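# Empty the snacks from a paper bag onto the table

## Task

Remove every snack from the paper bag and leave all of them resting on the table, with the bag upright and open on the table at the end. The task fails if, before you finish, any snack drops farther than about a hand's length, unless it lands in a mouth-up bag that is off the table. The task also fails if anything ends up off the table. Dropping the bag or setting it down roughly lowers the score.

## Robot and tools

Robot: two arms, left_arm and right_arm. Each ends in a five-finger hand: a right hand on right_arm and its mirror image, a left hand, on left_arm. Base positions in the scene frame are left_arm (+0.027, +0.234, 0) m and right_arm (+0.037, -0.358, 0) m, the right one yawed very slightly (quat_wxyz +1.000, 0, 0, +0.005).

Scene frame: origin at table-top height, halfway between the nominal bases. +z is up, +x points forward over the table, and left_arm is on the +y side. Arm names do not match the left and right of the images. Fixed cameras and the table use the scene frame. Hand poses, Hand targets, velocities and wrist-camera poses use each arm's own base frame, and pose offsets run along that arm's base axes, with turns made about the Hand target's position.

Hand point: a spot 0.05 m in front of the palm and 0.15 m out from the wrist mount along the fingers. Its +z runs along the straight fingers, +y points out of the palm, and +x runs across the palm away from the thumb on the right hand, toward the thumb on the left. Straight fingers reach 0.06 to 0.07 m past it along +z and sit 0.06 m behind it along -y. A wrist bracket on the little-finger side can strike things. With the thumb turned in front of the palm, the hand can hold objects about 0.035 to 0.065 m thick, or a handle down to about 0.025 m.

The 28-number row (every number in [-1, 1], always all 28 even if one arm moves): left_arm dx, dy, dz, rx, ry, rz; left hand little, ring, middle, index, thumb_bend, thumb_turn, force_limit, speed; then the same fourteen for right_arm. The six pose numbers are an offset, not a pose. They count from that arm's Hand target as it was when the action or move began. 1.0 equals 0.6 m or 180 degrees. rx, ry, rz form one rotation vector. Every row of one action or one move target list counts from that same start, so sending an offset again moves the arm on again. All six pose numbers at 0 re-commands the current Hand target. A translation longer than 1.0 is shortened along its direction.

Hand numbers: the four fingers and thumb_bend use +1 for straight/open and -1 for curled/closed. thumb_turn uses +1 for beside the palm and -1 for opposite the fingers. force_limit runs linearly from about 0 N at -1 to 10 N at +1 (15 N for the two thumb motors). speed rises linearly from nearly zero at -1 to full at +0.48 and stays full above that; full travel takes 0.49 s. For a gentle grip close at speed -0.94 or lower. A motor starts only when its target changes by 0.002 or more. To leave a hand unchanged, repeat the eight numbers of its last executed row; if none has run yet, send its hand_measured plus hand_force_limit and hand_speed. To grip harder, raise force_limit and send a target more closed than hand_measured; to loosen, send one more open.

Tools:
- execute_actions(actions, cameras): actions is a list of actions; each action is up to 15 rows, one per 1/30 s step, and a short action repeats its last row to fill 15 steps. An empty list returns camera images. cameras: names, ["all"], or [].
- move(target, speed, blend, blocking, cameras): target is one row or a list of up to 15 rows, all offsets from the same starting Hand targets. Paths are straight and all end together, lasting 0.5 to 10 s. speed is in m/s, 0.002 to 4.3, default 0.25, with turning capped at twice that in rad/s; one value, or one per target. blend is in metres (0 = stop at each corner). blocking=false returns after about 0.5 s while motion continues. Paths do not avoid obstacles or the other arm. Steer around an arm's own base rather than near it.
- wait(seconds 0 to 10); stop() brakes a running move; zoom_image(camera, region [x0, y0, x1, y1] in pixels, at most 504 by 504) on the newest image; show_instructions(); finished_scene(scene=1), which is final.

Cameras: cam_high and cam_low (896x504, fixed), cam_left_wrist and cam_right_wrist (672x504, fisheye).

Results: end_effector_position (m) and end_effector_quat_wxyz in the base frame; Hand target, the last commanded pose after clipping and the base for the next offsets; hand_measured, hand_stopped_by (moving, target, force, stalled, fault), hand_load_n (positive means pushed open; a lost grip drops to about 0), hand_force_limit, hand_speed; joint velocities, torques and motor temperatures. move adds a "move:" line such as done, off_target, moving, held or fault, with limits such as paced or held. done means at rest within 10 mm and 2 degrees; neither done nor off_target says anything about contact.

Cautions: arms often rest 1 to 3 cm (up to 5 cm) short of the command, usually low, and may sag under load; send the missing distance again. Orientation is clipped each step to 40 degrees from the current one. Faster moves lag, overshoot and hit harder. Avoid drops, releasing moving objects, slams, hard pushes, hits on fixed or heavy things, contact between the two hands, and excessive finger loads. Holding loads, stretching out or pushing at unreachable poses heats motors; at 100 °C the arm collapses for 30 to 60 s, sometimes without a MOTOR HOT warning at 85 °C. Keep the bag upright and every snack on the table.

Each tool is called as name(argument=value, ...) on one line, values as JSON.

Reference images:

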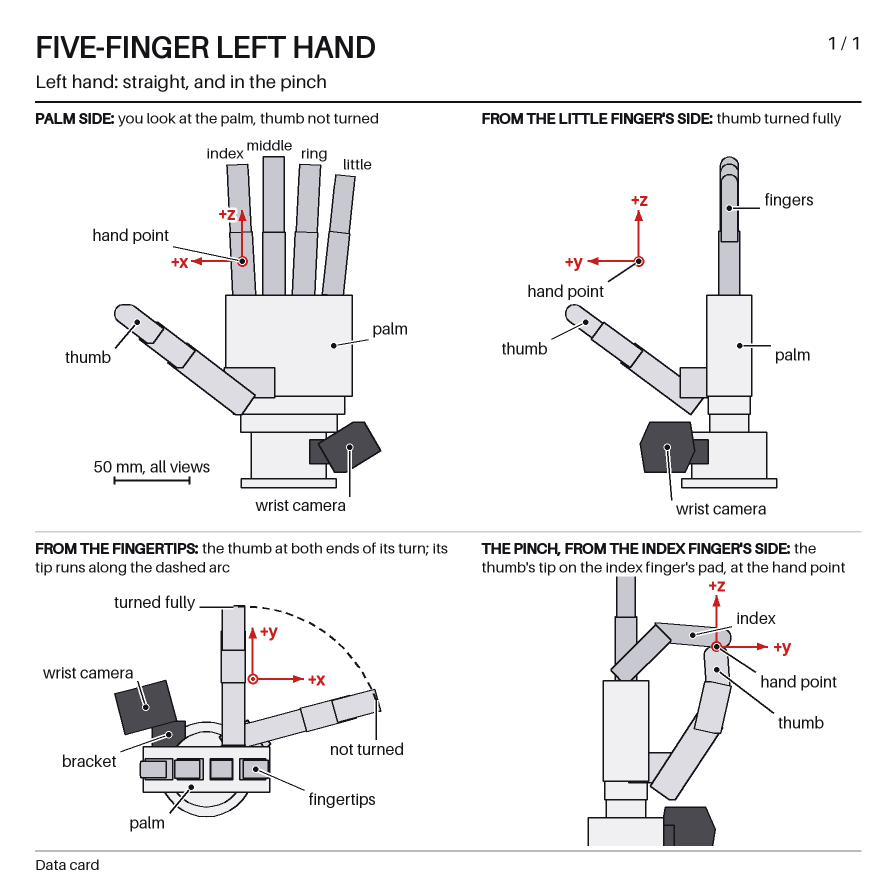

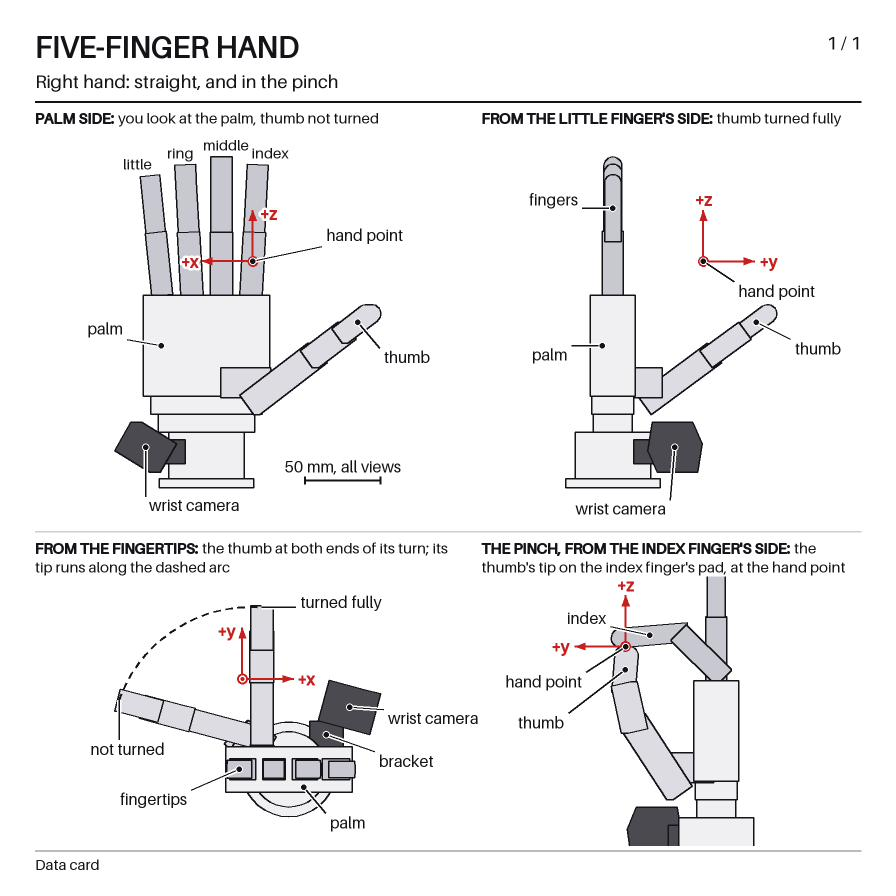

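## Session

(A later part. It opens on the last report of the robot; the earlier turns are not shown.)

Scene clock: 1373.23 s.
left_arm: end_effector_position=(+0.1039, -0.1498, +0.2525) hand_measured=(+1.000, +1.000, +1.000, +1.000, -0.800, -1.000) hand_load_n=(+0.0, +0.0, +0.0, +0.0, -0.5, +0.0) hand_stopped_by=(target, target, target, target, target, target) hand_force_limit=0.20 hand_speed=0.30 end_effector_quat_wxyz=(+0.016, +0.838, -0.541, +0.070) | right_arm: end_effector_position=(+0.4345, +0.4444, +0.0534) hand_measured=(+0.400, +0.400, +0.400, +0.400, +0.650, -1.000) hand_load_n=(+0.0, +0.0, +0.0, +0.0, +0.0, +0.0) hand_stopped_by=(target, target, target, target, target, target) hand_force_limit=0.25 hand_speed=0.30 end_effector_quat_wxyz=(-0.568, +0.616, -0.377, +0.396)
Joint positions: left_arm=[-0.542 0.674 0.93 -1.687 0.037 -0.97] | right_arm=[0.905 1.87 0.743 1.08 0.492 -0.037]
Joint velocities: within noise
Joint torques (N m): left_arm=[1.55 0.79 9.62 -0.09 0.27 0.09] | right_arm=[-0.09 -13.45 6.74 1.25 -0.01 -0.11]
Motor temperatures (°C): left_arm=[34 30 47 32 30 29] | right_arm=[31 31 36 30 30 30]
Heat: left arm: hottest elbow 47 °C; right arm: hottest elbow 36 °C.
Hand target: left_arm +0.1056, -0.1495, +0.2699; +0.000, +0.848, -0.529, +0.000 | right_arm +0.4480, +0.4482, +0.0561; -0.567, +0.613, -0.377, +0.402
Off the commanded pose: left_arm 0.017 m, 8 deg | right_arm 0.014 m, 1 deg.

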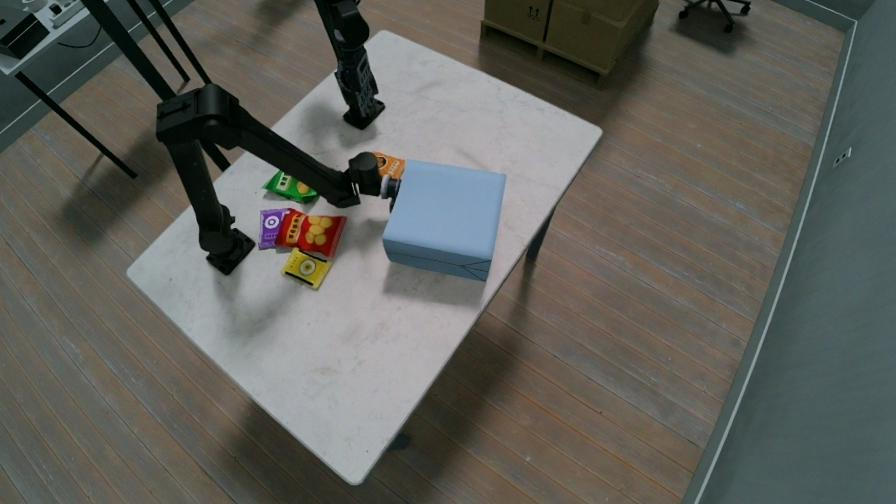

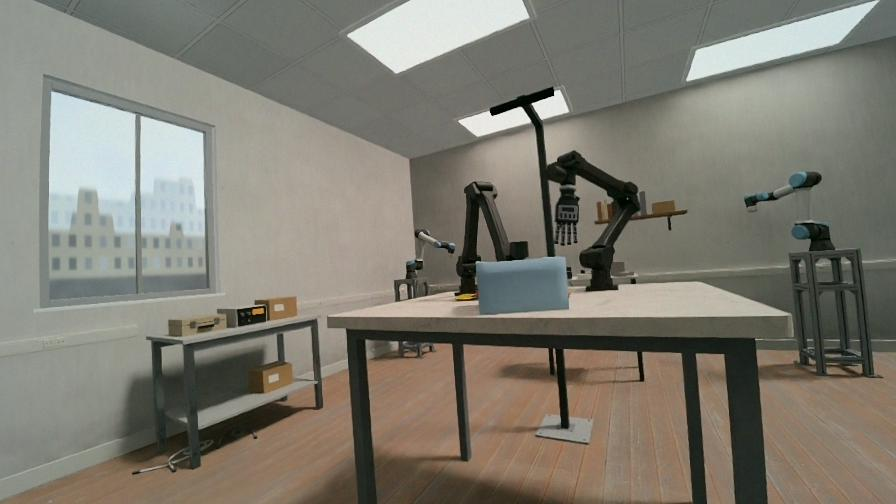

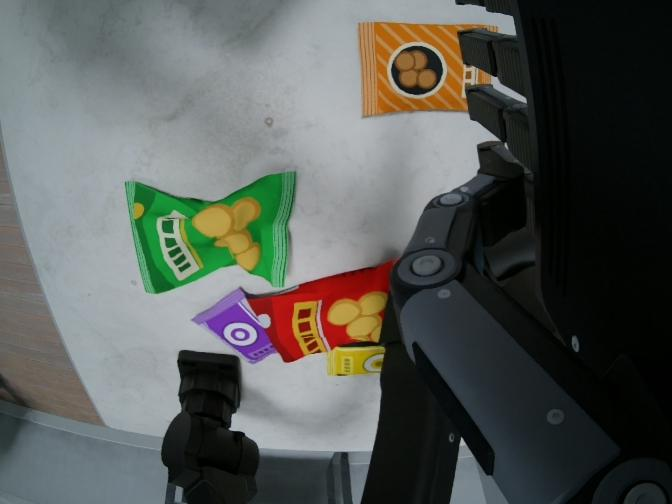

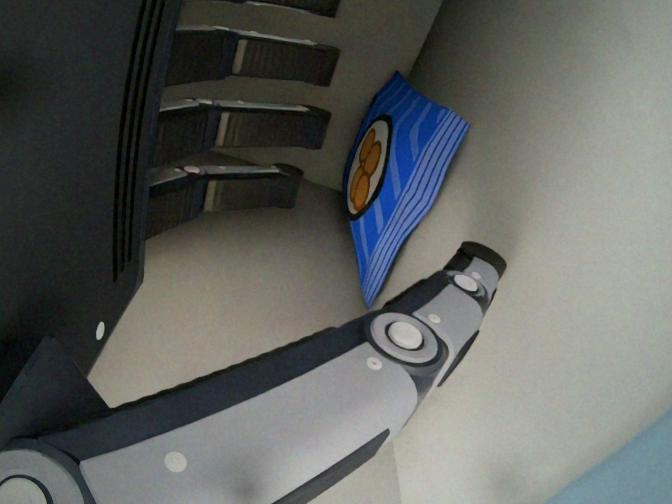

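move(target=[0,0,0,0,0,0,1,1,1,1,-0.8,-1,0.2,0.3, 0.05,0.047,-0.005,0,0,0,0.4,0.4,0.4,0.4,0.65,-1,0.25,0.3], speed=0.08, cameras=["cam_right_wrist", "cam_high"])

Scene clock: 1376.97 s.
left_arm: end_effector_position=(+0.1039, -0.1498, +0.2525) hand_measured=(+1.000, +1.000, +1.000, +1.000, -0.800, -1.000) hand_load_n=(+0.0, +0.0, +0.0, +0.0, +0.0, +0.0) hand_stopped_by=(target, target, target, target, target, target) hand_force_limit=0.20 hand_speed=0.30 end_effector_quat_wxyz=(+0.016, +0.838, -0.541, +0.070) | right_arm: end_effector_position=(+0.4635, +0.4728, +0.0500) hand_measured=(+0.400, +0.400, +0.400, +0.400, +0.650, -1.000) hand_load_n=(+0.0, +0.0, +0.0, +0.0, +0.0, +0.0) hand_stopped_by=(target, target, target, target, target, target) hand_force_limit=0.25 hand_speed=0.30 end_effector_quat_wxyz=(-0.567, +0.616, -0.377, +0.396)
Joint positions: left_arm=[-0.542 0.674 0.93 -1.687 0.037 -0.97] | right_arm=[0.894 1.936 0.862 1.025 0.481 -0.038]
Joint torques (N m): left_arm=[1.79 0.09 9.65 0.12 0.25 0.16] | right_arm=[-0.09 -14.97 7.17 1.22 -0.01 -0.11]
Heat: left arm: hottest elbow 47 °C; right arm: hottest elbow 36 °C.
Hand target: left_arm +0.1056, -0.1495, +0.2699; +0.000, +0.848, -0.529, +0.000 | right_arm +0.4779, +0.4763, +0.0530; -0.566, +0.613, -0.377, +0.402
Off the commanded pose: left_arm 0.017 m, 8 deg | right_arm 0.015 m, 1 deg.
joint sent to its limit (left arm) — joint 4 (wrist pitch), lower limit. The joint targets are off in orientation, not in position.
move: off_target (left_arm, right_arm)
Images, in order (width x height): cam_high 896x504, cam_right_wrist 672x504.

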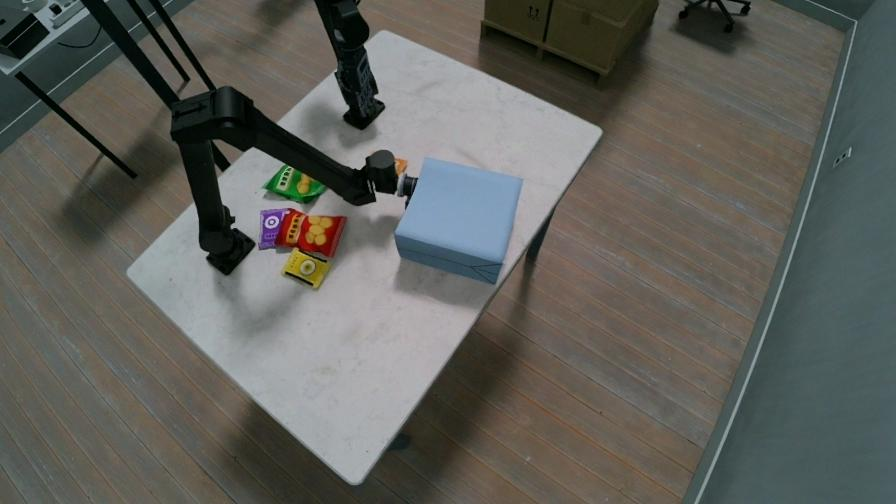

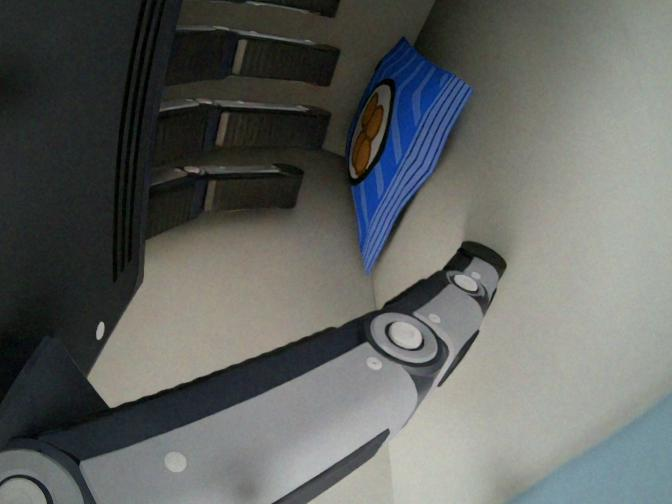

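move(target=[0,0,0,0,0,0,1,1,1,1,-0.8,-1,0.2,0.3, 0,0,0.015,0,0,0,-0.3,-0.3,-0.3,-0.3,-0.85,-1,0.25,0.3], speed=0.08, cameras=["cam_right_wrist", "cam_high"])

zoom_image(camera="cam_high", region=[380, 130, 620, 330])

Scene clock: 1390.13 s.
left_arm: end_effector_position=(+0.1039, -0.1498, +0.2525) hand_measured=(+1.000, +1.000, +1.000, +1.000, -0.800, -1.000) hand_load_n=(+0.0, +0.0, +0.0, +0.5, +0.0, +0.0) hand_stopped_by=(target, target, target, target, target, target) hand_force_limit=0.20 hand_speed=0.30 end_effector_quat_wxyz=(+0.016, +0.838, -0.541, +0.070) | right_arm: end_effector_position=(+0.4625, +0.4715, +0.0443) hand_measured=(-0.300, -0.300, -0.288, -0.300, +0.240, -1.000) hand_load_n=(+0.0, +0.0, +9.5, +0.0, +17.0, +2.0) hand_stopped_by=(target, target, force, target, force, target) hand_force_limit=0.25 hand_speed=0.30 end_effector_quat_wxyz=(-0.559, +0.624, -0.377, +0.395)
Joint positions: left_arm=[-0.542 0.674 0.93 -1.687 0.037 -0.97] | right_arm=[0.894 1.936 0.863 1.002 0.481 -0.038]
Joint torques (N m): left_arm=[1.61 0.67 9.57 0.05 0.26 0.12] | right_arm=[-0.15 -17.14 7.16 1.26 0.02 -0.1]
Heat: left arm: hottest elbow 47 °C; right arm: hottest elbow 36 °C.
Hand target: left_arm +0.1056, -0.1495, +0.2699; +0.000, +0.848, -0.529, +0.000 | right_arm +0.4780, +0.4763, +0.0621; -0.567, +0.613, -0.377, +0.402
Off the commanded pose: left_arm 0.017 m, 8 deg | right_arm 0.024 m, 2 deg.
joint sent to its limit (left arm) — joint 4 (wrist pitch), lower limit. The joint targets are off in orientation, not in position.
move: off_target (left_arm, right_arm)
Images, in order (width x height): cam_high 896x504, cam_right_wrist 672x504.

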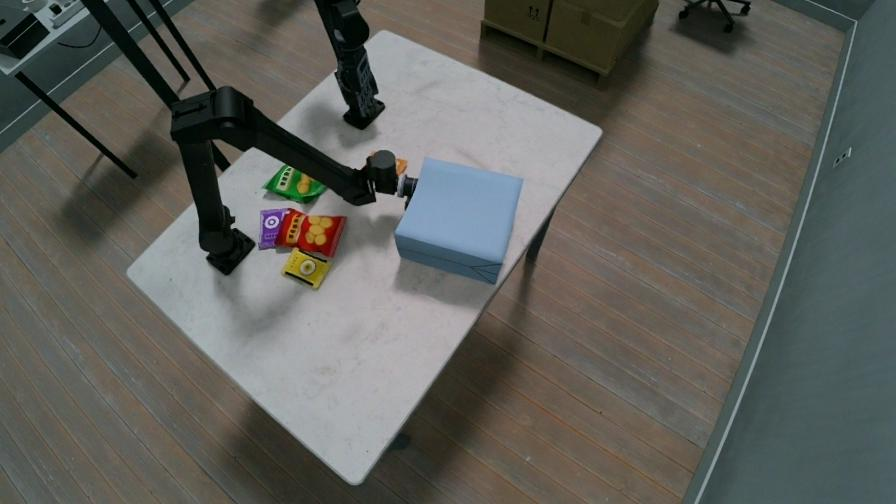

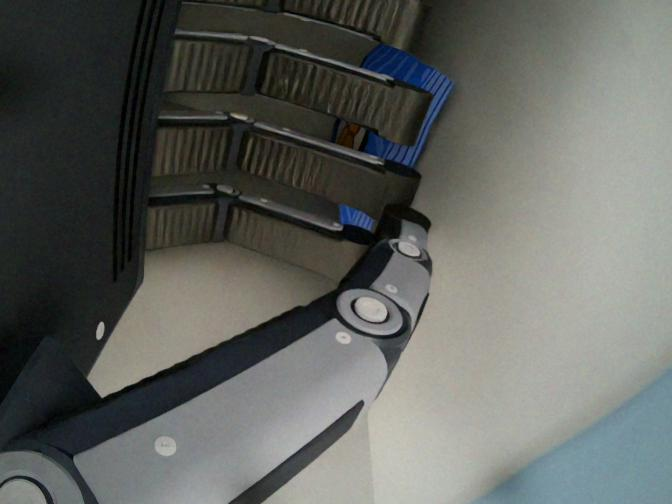

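Scaled by 2.100 from the camera's 896x504 image, which has a finer 1280x720 frame.

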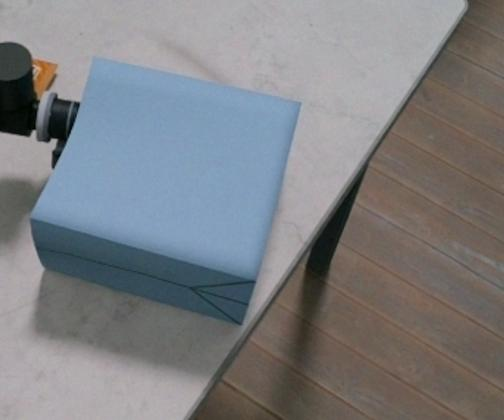

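move(target=[0,0,0,0,0,0,1,1,1,1,-0.8,-1,0.2,0.3, 0,0,0,0,0,0,-0.3,-0.3,-0.05,-0.05,0.4,-1,0.25,0.3], speed=0.08, cameras=["cam_right_wrist"])

Scene clock: 1392.83 s.
left_arm: end_effector_position=(+0.1039, -0.1498, +0.2525) hand_measured=(+1.000, +1.000, +1.000, +1.000, -0.800, -1.000) hand_load_n=(+0.0, +0.0, +0.0, +0.0, +0.0, +0.0) hand_stopped_by=(target, target, target, target, target, target) hand_force_limit=0.20 hand_speed=0.30 end_effector_quat_wxyz=(+0.016, +0.838, -0.541, +0.070) | right_arm: end_effector_position=(+0.4625, +0.4715, +0.0442) hand_measured=(-0.300, -0.300, -0.050, -0.050, +0.400, -1.000) hand_load_n=(+0.0, +0.0, -0.5, +0.0, +0.0, +0.0) hand_stopped_by=(target, target, target, target, target, target) hand_force_limit=0.25 hand_speed=0.30 end_effector_quat_wxyz=(-0.559, +0.624, -0.377, +0.395)
Joint positions: left_arm=[-0.542 0.674 0.93 -1.687 0.037 -0.97] | right_arm=[0.894 1.936 0.863 1.002 0.481 -0.038]
Joint torques (N m): left_arm=[1.96 1.08 9.63 0.27 0.27 0.16] | right_arm=[-0.09 -17.08 7.16 1.25 0.01 -0.1]
Heat: left arm: hottest elbow 47 °C; right arm: hottest elbow 36 °C.
Hand target: left_arm +0.1056, -0.1495, +0.2699; +0.000, +0.848, -0.529, +0.000 | right_arm +0.4780, +0.4764, +0.0622; -0.567, +0.612, -0.377, +0.402
Off the commanded pose: left_arm 0.017 m, 8 deg | right_arm 0.024 m, 2 deg.
joint sent to its limit (left arm) — joint 4 (wrist pitch), lower limit. The joint targets are off in orientation, not in position.
move: off_target (left_arm, right_arm)
Images, in order (width x height): cam_right_wrist 672x504.

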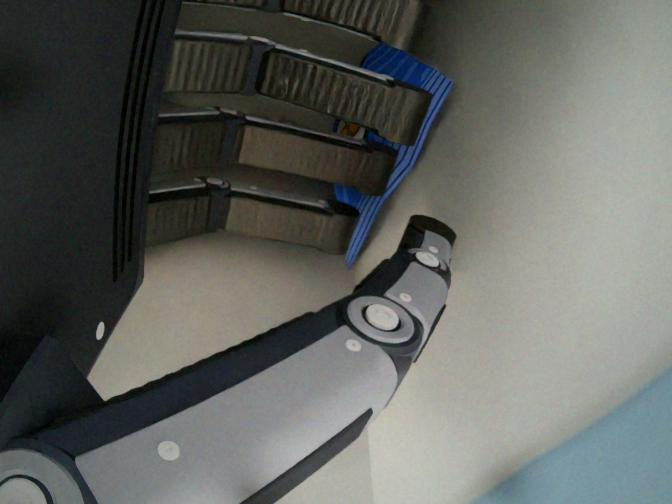

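move(target=[[0,0,0,0,0,0,1,1,1,1,-0.8,-1,0.2,0.3, 0,0,-0.025,0,0,0,-0.3,-0.3,-0.05,-0.05,0.4,-1,0.25,0.3],[0,0,0,0,0,0,1,1,1,1,-0.8,-1,0.2,0.3, -0.108,-0.042,-0.025,0,0,0,-0.3,-0.3,-0.05,-0.05,0.4,-1,0.25,0.3]], speed=0.08, cameras=["cam_right_wrist", "cam_high"])

Scene clock: 1399.97 s.
left_arm: end_effector_position=(+0.1039, -0.1498, +0.2525) hand_measured=(+1.000, +1.000, +1.000, +1.000, -0.800, -1.000) hand_load_n=(+0.0, +0.0, +0.0, +0.0, +0.0, +0.0) hand_stopped_by=(target, target, target, target, target, target) hand_force_limit=0.20 hand_speed=0.30 end_effector_quat_wxyz=(+0.016, +0.838, -0.541, +0.070) | right_arm: end_effector_position=(+0.4190, +0.4465, +0.0350) hand_measured=(-0.300, -0.300, -0.050, -0.050, +0.400, -1.000) hand_load_n=(+0.0, +0.0, +0.0, +0.0, -1.0, +0.0) hand_stopped_by=(target, target, target, target, target, target) hand_force_limit=0.25 hand_speed=0.30 end_effector_quat_wxyz=(-0.556, +0.619, -0.382, +0.403)
Joint positions: left_arm=[-0.542 0.674 0.93 -1.687 0.037 -0.97] | right_arm=[0.945 1.905 0.731 1.106 0.554 -0.038]
Joint torques (N m): left_arm=[1.49 -0.03 9.62 -0.01 0.25 0.1] | right_arm=[1.96 -16.44 3.3 2.19 0.25 -0.06]
Heat: left arm: hottest elbow 47 °C; right arm: hottest elbow 36 °C.
Hand target: left_arm +0.1056, -0.1495, +0.2699; +0.000, +0.848, -0.529, +0.000 | right_arm +0.4131, +0.4511, +0.0470; -0.566, +0.613, -0.377, +0.402
Off the commanded pose: left_arm 0.017 m, 8 deg | right_arm 0.014 m, 2 deg.
joint sent to its limit (left arm) — joint 4 (wrist pitch), lower limit. The joint targets are off in orientation, not in position.
move: off_target (left_arm, right_arm)
Images, in order (width x height): cam_high 896x504, cam_right_wrist 672x504.

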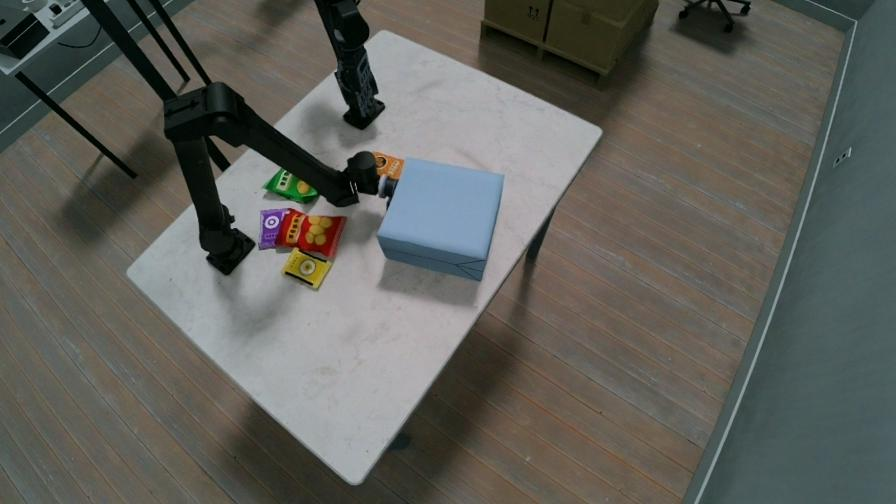

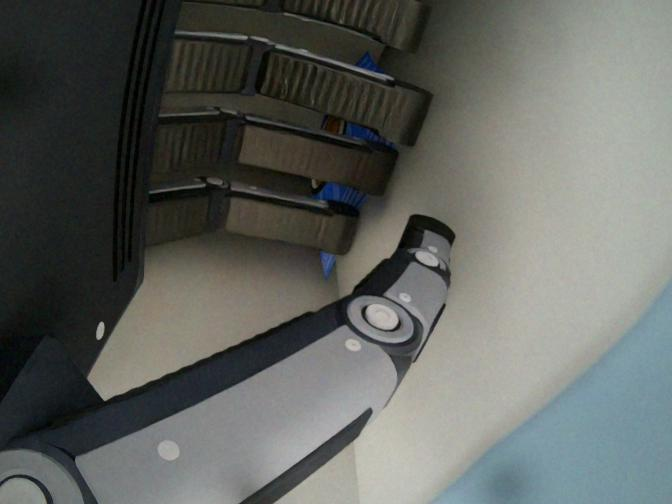

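move(target=[0,0,0,0,0,0,1,1,1,1,-0.8,-1,0.2,0.3, -0.14,-0.06,0,0,0,0,-0.3,-0.3,-0.05,-0.05,0.4,-1,0.25,0.3], speed=0.08, cameras=["cam_right_wrist", "cam_high"])

Scene clock: 1404.07 s.
left_arm: end_effector_position=(+0.1039, -0.1498, +0.2525) hand_measured=(+1.000, +1.000, +1.000, +1.000, -0.800, -1.000) hand_load_n=(+0.0, +0.0, +0.0, +0.0, +0.0, -0.5) hand_stopped_by=(target, target, target, target, target, target) hand_force_limit=0.20 hand_speed=0.30 end_effector_quat_wxyz=(+0.016, +0.838, -0.541, +0.070) | right_arm: end_effector_position=(+0.3338, +0.4097, +0.0326) hand_measured=(-0.300, -0.300, -0.050, -0.050, +0.400, -1.000) hand_load_n=(+0.0, +0.0, +0.0, -0.5, -0.5, +0.0) hand_stopped_by=(target, target, target, target, target, target) hand_force_limit=0.25 hand_speed=0.30 end_effector_quat_wxyz=(-0.550, +0.624, -0.378, +0.406)
Joint positions: left_arm=[-0.542 0.674 0.93 -1.687 0.037 -0.97] | right_arm=[1.081 1.814 0.517 1.214 0.689 -0.038]
Joint torques (N m): left_arm=[1.73 0.91 9.52 0.1 0.24 0.11] | right_arm=[1.9 -13.86 2.56 2.36 0.26 0.02]
Heat: left arm: hottest elbow 47 °C; right arm: hottest elbow 36 °C.
Hand target: left_arm +0.1056, -0.1495, +0.2699; +0.000, +0.848, -0.529, +0.000 | right_arm +0.3291, +0.4151, +0.0471; -0.567, +0.613, -0.377, +0.402
Off the commanded pose: left_arm 0.017 m, 8 deg | right_arm 0.016 m, 2 deg.
joint sent to its limit (left arm) — joint 4 (wrist pitch), lower limit. The joint targets are off in orientation, not in position.
move: off_target (left_arm, right_arm)
Images, in order (width x height): cam_high 896x504, cam_right_wrist 672x504.

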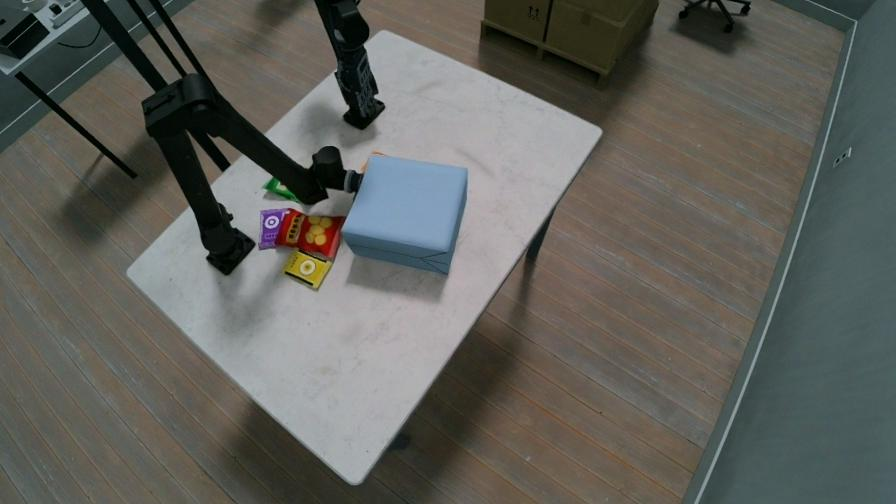

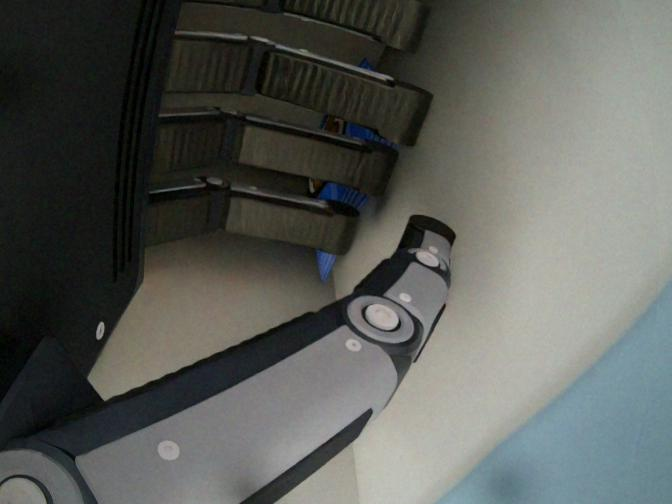

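move(target=[[0,0,0,0,0,0,1,1,1,1,-0.8,-1,0.2,0.3, 0,0,0.035,0,0,0,0.4,0.4,0.4,0.4,0.6,-1,0.25,0.3],[0,0,0,0,0,0,1,1,1,1,-0.8,-1,0.2,0.3, 0.075,0.035,0.02,0,0,0,0.4,0.4,0.4,0.4,0.6,-1,0.25,0.3]], speed=0.08, cameras=["cam_right_wrist", "cam_high"])

Scene clock: 1412.63 s.
left_arm: end_effector_position=(+0.1039, -0.1498, +0.2525) hand_measured=(+1.000, +1.000, +1.000, +1.000, -0.800, -1.000) hand_load_n=(+0.0, +0.0, +0.0, +0.0, +0.0, +0.0) hand_stopped_by=(target, target, target, target, target, target) hand_force_limit=0.20 hand_speed=0.30 end_effector_quat_wxyz=(+0.016, +0.838, -0.541, +0.070) | right_arm: end_effector_position=(+0.3634, +0.4303, +0.0568) hand_measured=(+0.400, +0.400, +0.400, +0.400, +0.600, -1.000) hand_load_n=(+0.0, +0.0, -0.5, +0.0, +0.0, +0.0) hand_stopped_by=(target, target, target, target, target, target) hand_force_limit=0.25 hand_speed=0.30 end_effector_quat_wxyz=(-0.566, +0.616, -0.375, +0.399)
Joint positions: left_arm=[-0.542 0.674 0.93 -1.687 0.037 -0.97] | right_arm=[1.03 1.788 0.594 1.144 0.619 -0.038]
Joint torques (N m): left_arm=[2.02 0.38 9.55 0.09 0.27 0.12] | right_arm=[-0.03 -11.58 6.16 1.21 0 -0.03]
Heat: left arm: hottest elbow 47 °C; right arm: hottest elbow 35 °C.
Hand target: left_arm +0.1056, -0.1495, +0.2699; +0.000, +0.848, -0.529, +0.000 | right_arm +0.3742, +0.4361, +0.0590; -0.566, +0.613, -0.377, +0.402
Off the commanded pose: left_arm 0.017 m, 8 deg | right_arm 0.012 m, 1 deg.
joint sent to its limit (left arm) — joint 4 (wrist pitch), lower limit. The joint targets are off in orientation, not in position.
move: off_target (left_arm, right_arm)
Images, in order (width x height): cam_high 896x504, cam_right_wrist 672x504.

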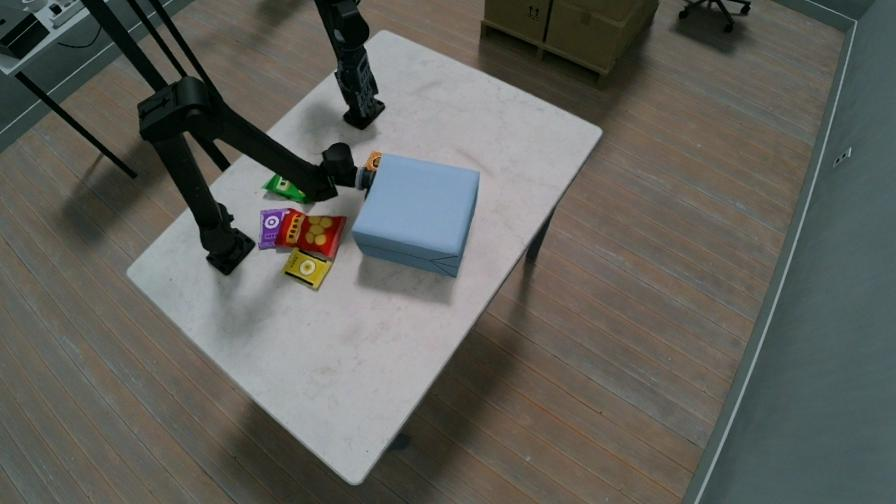

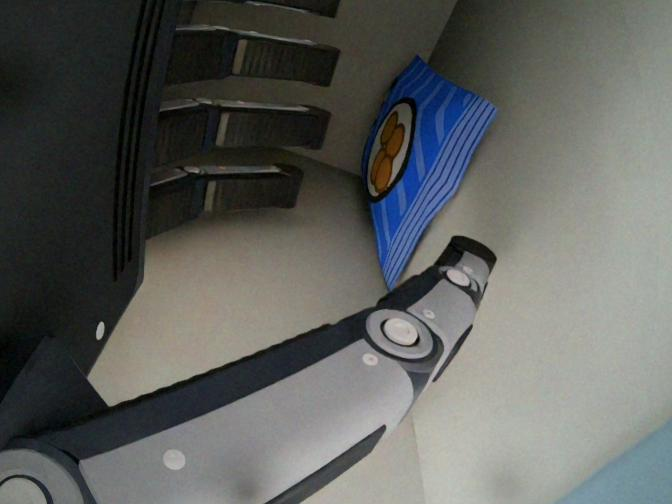

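move(target=[0,0,0,0,0,0,1,1,1,1,-0.8,-1,0.2,0.3, 0.04,0.02,-0.005,0,0,0,0.4,0.4,0.4,0.4,0.6,-1,0.25,0.3], speed=0.08, cameras=["cam_right_wrist"])

Scene clock: 1418.73 s.
left_arm: end_effector_position=(+0.1039, -0.1498, +0.2525) hand_measured=(+1.000, +1.000, +1.000, +1.000, -0.800, -1.000) hand_load_n=(+0.0, +0.0, +0.0, +0.0, +0.0, +0.0) hand_stopped_by=(target, target, target, target, target, target) hand_force_limit=0.20 hand_speed=0.30 end_effector_quat_wxyz=(+0.016, +0.838, -0.541, +0.070) | right_arm: end_effector_position=(+0.3862, +0.4429, +0.0538) hand_measured=(+0.400, +0.400, +0.400, +0.400, +0.600, -1.000) hand_load_n=(+0.0, +0.0, +0.0, +0.0, +0.5, +0.0) hand_stopped_by=(target, target, target, target, target, target) hand_force_limit=0.25 hand_speed=0.30 end_effector_quat_wxyz=(-0.567, +0.616, -0.375, +0.398)
Joint positions: left_arm=[-0.542 0.674 0.93 -1.687 0.037 -0.97] | right_arm=[0.997 1.829 0.659 1.121 0.585 -0.038]
Joint torques (N m): left_arm=[2.32 0.85 9.57 -0.01 0.27 0.09] | right_arm=[-0.15 -12.4 6.31 1.25 0 -0.05]
Heat: left arm: hottest elbow 47 °C; right arm: hottest elbow 35 °C.
Hand target: left_arm +0.1056, -0.1495, +0.2699; +0.000, +0.848, -0.529, +0.000 | right_arm +0.3982, +0.4481, +0.0560; -0.567, +0.613, -0.377, +0.402
Off the commanded pose: left_arm 0.017 m, 8 deg | right_arm 0.013 m, 1 deg.
joint sent to its limit (left arm) — joint 4 (wrist pitch), lower limit. The joint targets are off in orientation, not in position.
move: off_target (left_arm, right_arm)
Images, in order (width x height): cam_right_wrist 672x504.

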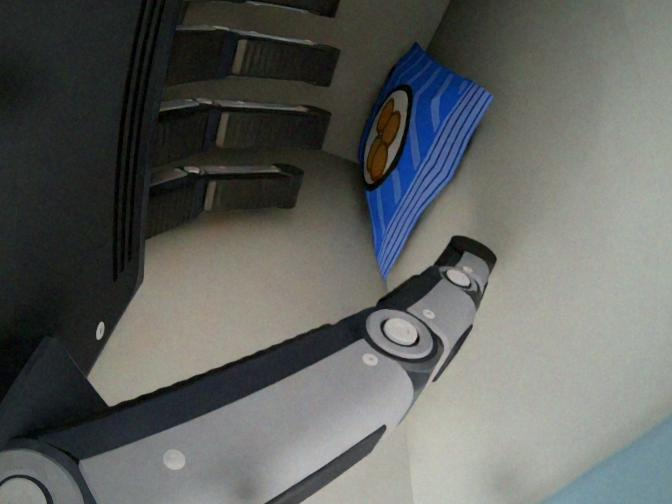

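move(target=[[0,0,0,0,0,0,1,1,1,1,-0.8,-1,0.2,0.3, 0,0,0.01,0,0,0,0.4,0.4,0.4,0.4,0.3,-1,0.25,0.3],[0,0,0,0,0,0,1,1,1,1,-0.8,-1,0.2,0.3, 0.04,0.02,0.01,0,0,0,0.4,0.4,0.4,0.4,0.3,-1,0.25,0.3]], speed=0.08, cameras=["cam_right_wrist", "cam_high"])

Scene clock: 1425.00 s.
left_arm: end_effector_position=(+0.1039, -0.1498, +0.2525) hand_measured=(+1.000, +1.000, +1.000, +1.000, -0.800, -1.000) hand_load_n=(+0.0, +0.0, +0.0, +0.0, +0.0, +0.0) hand_stopped_by=(target, target, target, target, target, target) hand_force_limit=0.20 hand_speed=0.30 end_effector_quat_wxyz=(+0.016, +0.838, -0.541, +0.070) | right_arm: end_effector_position=(+0.4092, +0.4548, +0.0580) hand_measured=(+0.400, +0.400, +0.400, +0.400, +0.300, -1.000) hand_load_n=(+0.0, -0.5, +0.0, +0.0, +0.0, +0.5) hand_stopped_by=(target, target, target, target, target, target) hand_force_limit=0.25 hand_speed=0.30 end_effector_quat_wxyz=(-0.566, +0.617, -0.376, +0.397)
Joint positions: left_arm=[-0.542 0.674 0.93 -1.687 0.037 -0.97] | right_arm=[0.967 1.846 0.725 1.069 0.555 -0.038]
Joint torques (N m): left_arm=[1.73 0.21 9.63 -0.03 0.24 0.14] | right_arm=[-0.09 -13.39 6.8 1.22 -0.01 -0.06]
Heat: left arm: hottest elbow 47 °C; right arm: hottest elbow 35 °C.
Hand target: left_arm +0.1056, -0.1495, +0.2699; +0.000, +0.848, -0.529, +0.000 | right_arm +0.4222, +0.4601, +0.0619; -0.566, +0.613, -0.377, +0.402
Off the commanded pose: left_arm 0.017 m, 8 deg | right_arm 0.015 m, 1 deg.
joint sent to its limit (left arm) — joint 4 (wrist pitch), lower limit. The joint targets are off in orientation, not in position.
move: off_target (left_arm, right_arm)
Images, in order (width x height): cam_high 896x504, cam_right_wrist 672x504.

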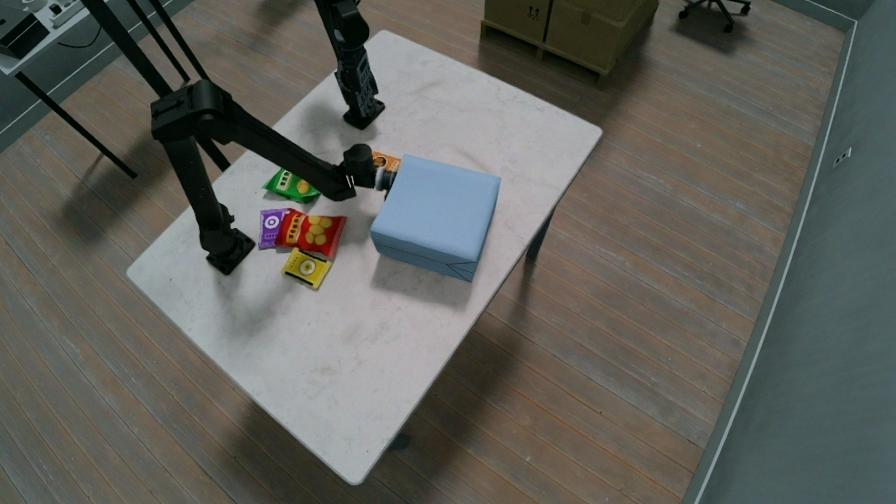

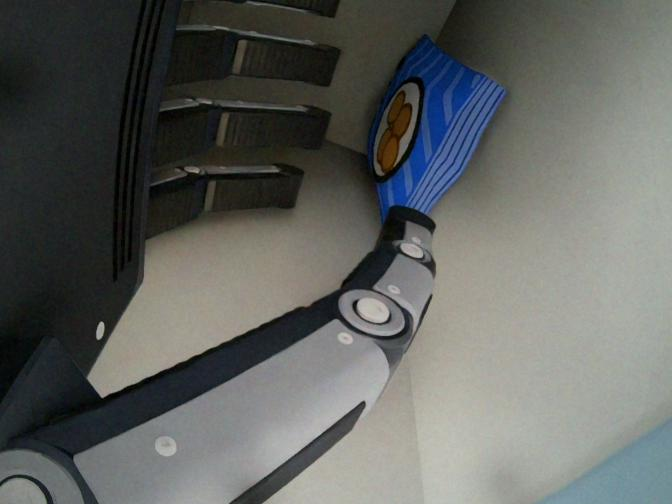

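move(target=[0,0,0,0,0,0,1,1,1,1,-0.8,-1,0.2,0.3, -0.14,-0.06,0.0,0,0,0,0.4,0.4,0.4,0.4,0.3,-1,0.25,0.3], speed=0.1, cameras=["cam_right_wrist", "cam_high"])

zoom_image(camera="cam_high", region=[240, 110, 520, 310])

Scene clock: 1438.57 s.
left_arm: end_effector_position=(+0.1039, -0.1498, +0.2525) hand_measured=(+1.000, +1.000, +1.000, +1.000, -0.800, -1.000) hand_load_n=(+0.0, +0.0, +0.0, +0.0, +0.0, +0.0) hand_stopped_by=(target, target, target, target, target, target) hand_force_limit=0.20 hand_speed=0.30 end_effector_quat_wxyz=(+0.016, +0.838, -0.541, +0.070) | right_arm: end_effector_position=(+0.3417, +0.4177, +0.0439) hand_measured=(+0.400, +0.400, +0.400, +0.400, +0.300, -1.000) hand_load_n=(+0.0, +0.0, +0.0, +0.0, +0.0, +0.0) hand_stopped_by=(target, target, target, target, target, target) hand_force_limit=0.25 hand_speed=0.30 end_effector_quat_wxyz=(-0.547, +0.627, -0.377, +0.406)
Joint positions: left_arm=[-0.542 0.674 0.93 -1.687 0.037 -0.97] | right_arm=[1.072 1.777 0.548 1.137 0.678 -0.038]
Joint torques (N m): left_arm=[1.49 0.26 9.65 0.02 0.2 0.12] | right_arm=[1.85 -14.8 3.32 2.43 0.26 0.01]
Heat: left arm: hottest elbow 47 °C; right arm: hottest elbow 35 °C.
Hand target: left_arm +0.1056, -0.1495, +0.2699; +0.000, +0.848, -0.529, +0.000 | right_arm +0.3382, +0.4241, +0.0620; -0.567, +0.613, -0.377, +0.402
Off the commanded pose: left_arm 0.017 m, 8 deg | right_arm 0.019 m, 3 deg.
joint sent to its limit (left arm) — joint 4 (wrist pitch), lower limit. The joint targets are off in orientation, not in position.
move: off_target (left_arm, right_arm)
Images, in order (width x height): cam_high 896x504, cam_right_wrist 672x504.

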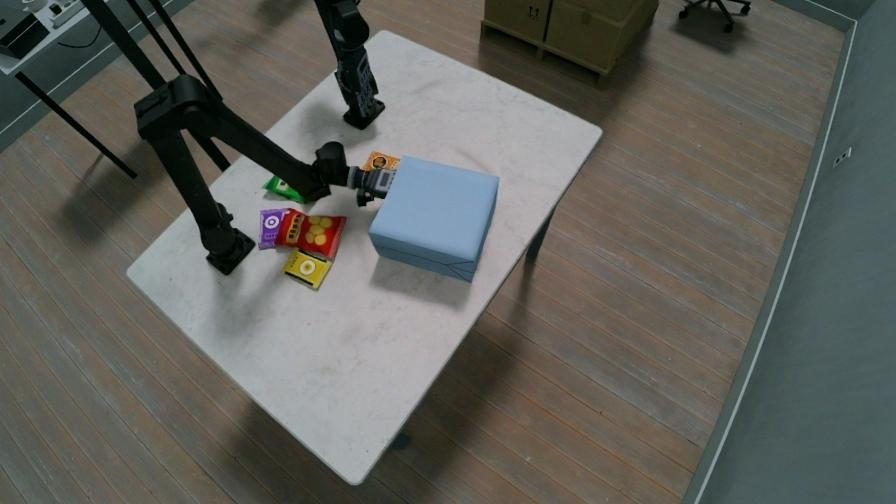

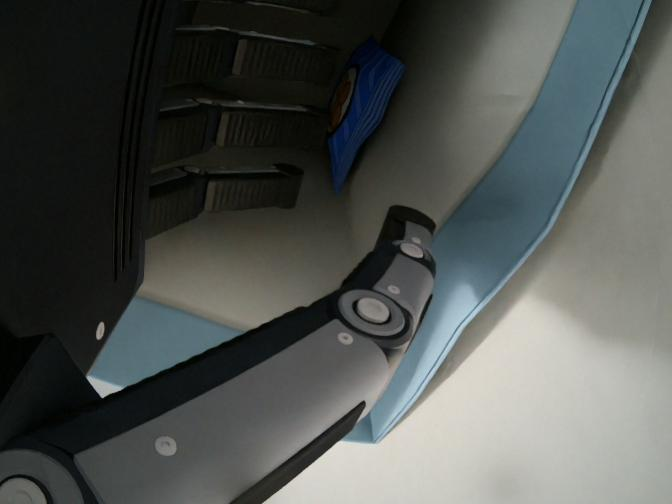

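Scaled by 1.800 from the camera's 896x504 image, which has a finer 1280x720 frame.

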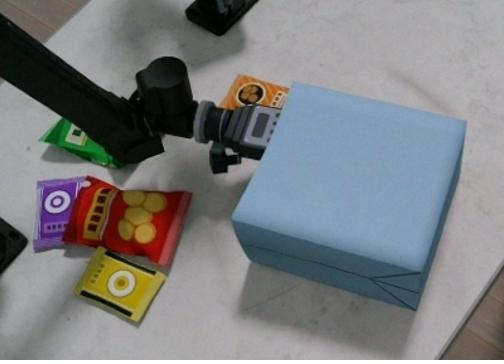

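move(target=[[0,0,0,0,0,0,1,1,1,1,-0.8,-1,0.2,0.3, 0.02,-0.03,-0.01,0,0,0,0.4,0.4,0.4,0.4,0.3,-1,0.25,0.3],[0,0,0,0,0,0,1,1,1,1,-0.8,-1,0.2,0.3, 0.144,0.018,-0.01,0,0,0,0.4,0.4,0.4,0.4,0.3,-1,0.25,0.3]], speed=0.1, cameras=["cam_right_wrist", "cam_high"])

Scene clock: 1453.40 s.
left_arm: end_effector_position=(+0.1039, -0.1498, +0.2525) hand_measured=(+1.000, +1.000, +1.000, +1.000, -0.800, -1.000) hand_load_n=(+0.0, +0.0, +0.0, +0.0, +0.0, +0.0) hand_stopped_by=(target, target, target, target, target, target) hand_force_limit=0.20 hand_speed=0.30 end_effector_quat_wxyz=(+0.016, +0.838, -0.541, +0.070) | right_arm: end_effector_position=(+0.4126, +0.4302, +0.0541) hand_measured=(+0.400, +0.400, +0.400, +0.400, +0.300, -1.000) hand_load_n=(+0.0, +0.0, +0.0, +0.0, +0.5, +0.0) hand_stopped_by=(target, target, target, target, target, target) hand_force_limit=0.25 hand_speed=0.30 end_effector_quat_wxyz=(-0.567, +0.615, -0.377, +0.397)
Joint positions: left_arm=[-0.542 0.674 0.93 -1.687 0.037 -0.97] | right_arm=[0.926 1.835 0.672 1.117 0.516 -0.038]
Joint torques (N m): left_arm=[1.38 0.79 9.5 0.12 0.24 0.13] | right_arm=[0.03 -12.45 6.38 1.11 -0.01 -0.08]
Heat: left arm: hottest elbow 47 °C; right arm: hottest elbow 35 °C.
Hand target: left_arm +0.1056, -0.1495, +0.2699; +0.000, +0.848, -0.529, +0.000 | right_arm +0.4245, +0.4349, +0.0560; -0.567, +0.613, -0.377, +0.402
Off the commanded pose: left_arm 0.017 m, 8 deg | right_arm 0.013 m, 1 deg.
joint sent to its limit (left arm) — joint 4 (wrist pitch), lower limit. The joint targets are off in orientation, not in position.
move: off_target (left_arm, right_arm)
Images, in order (width x height): cam_high 896x504, cam_right_wrist 672x504.

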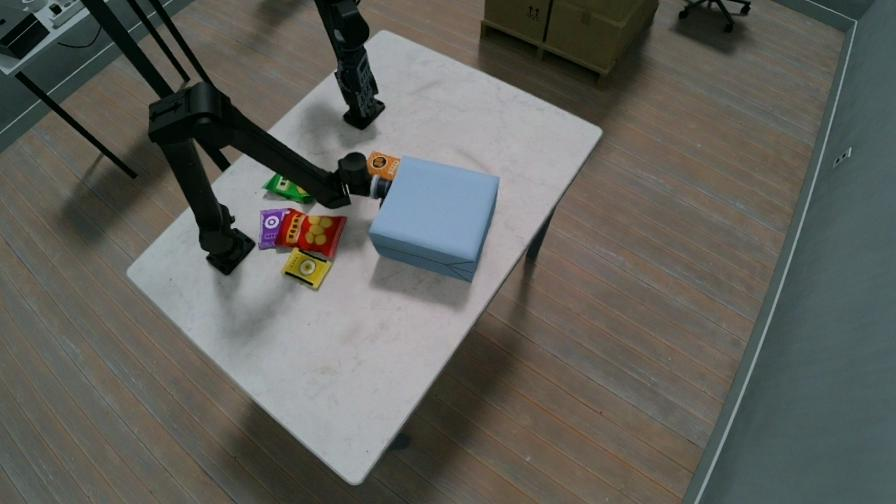

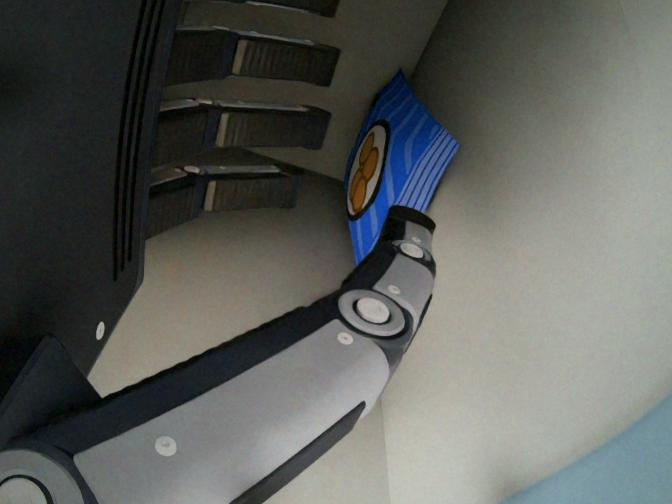

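move(target=[0,0,0,0,0,0,1,1,1,1,-0.8,-1,0.2,0.3, 0.047,0.018,0,0,0,0,0.4,0.4,0.3,0.3,0.45,-1,0.25,0.3], speed=0.08, cameras=["cam_right_wrist", "cam_high"])

Scene clock: 1456.83 s.
left_arm: end_effector_position=(+0.1039, -0.1498, +0.2525) hand_measured=(+1.000, +1.000, +1.000, +1.000, -0.800, -1.000) hand_load_n=(+0.0, +0.0, +0.0, +0.0, +0.0, +0.0) hand_stopped_by=(target, target, target, target, target, target) hand_force_limit=0.20 hand_speed=0.30 end_effector_quat_wxyz=(+0.016, +0.838, -0.541, +0.070) | right_arm: end_effector_position=(+0.4397, +0.4412, +0.0530) hand_measured=(+0.400, +0.400, +0.300, +0.300, +0.450, -1.000) hand_load_n=(+0.0, +0.0, +0.0, +0.0, +0.0, +0.0) hand_stopped_by=(target, target, target, target, target, target) hand_force_limit=0.25 hand_speed=0.30 end_effector_quat_wxyz=(-0.567, +0.616, -0.377, +0.397)
Joint positions: left_arm=[-0.542 0.674 0.93 -1.687 0.037 -0.97] | right_arm=[0.892 1.872 0.746 1.078 0.481 -0.038]
Joint torques (N m): left_arm=[2.02 0.44 9.5 -0.01 0.26 0.11] | right_arm=[0.09 -13.57 6.8 1.42 -0.02 -0.1]
Heat: left arm: hottest elbow 47 °C; right arm: hottest elbow 35 °C.
Hand target: left_arm +0.1056, -0.1495, +0.2699; +0.000, +0.848, -0.529, +0.000 | right_arm +0.4527, +0.4457, +0.0559; -0.566, +0.613, -0.377, +0.402
Off the commanded pose: left_arm 0.017 m, 8 deg | right_arm 0.014 m, 1 deg.
joint sent to its limit (left arm) — joint 4 (wrist pitch), lower limit. The joint targets are off in orientation, not in position.
move: off_target (left_arm, right_arm)
Images, in order (width x height): cam_high 896x504, cam_right_wrist 672x504.

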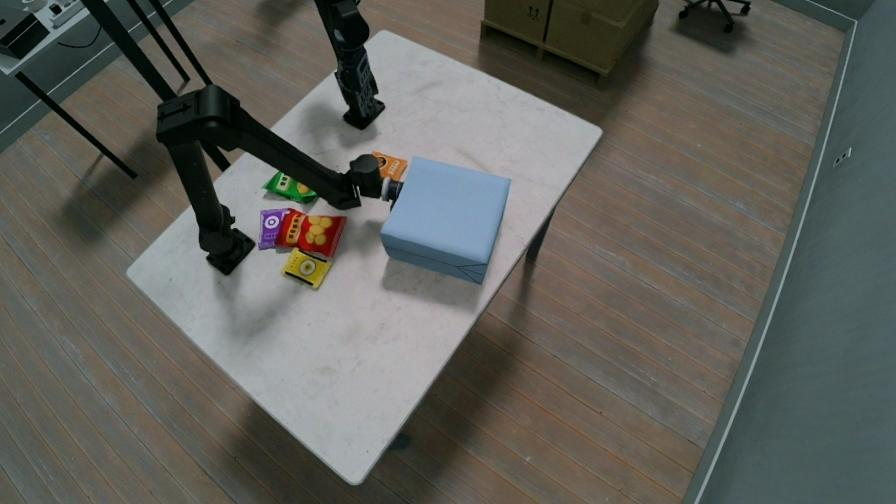

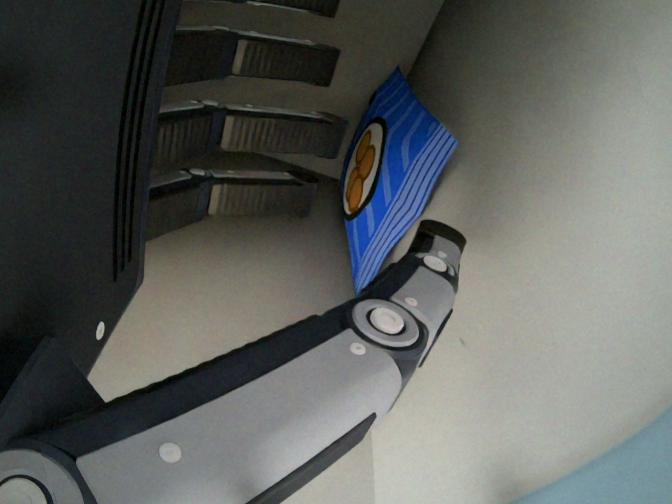

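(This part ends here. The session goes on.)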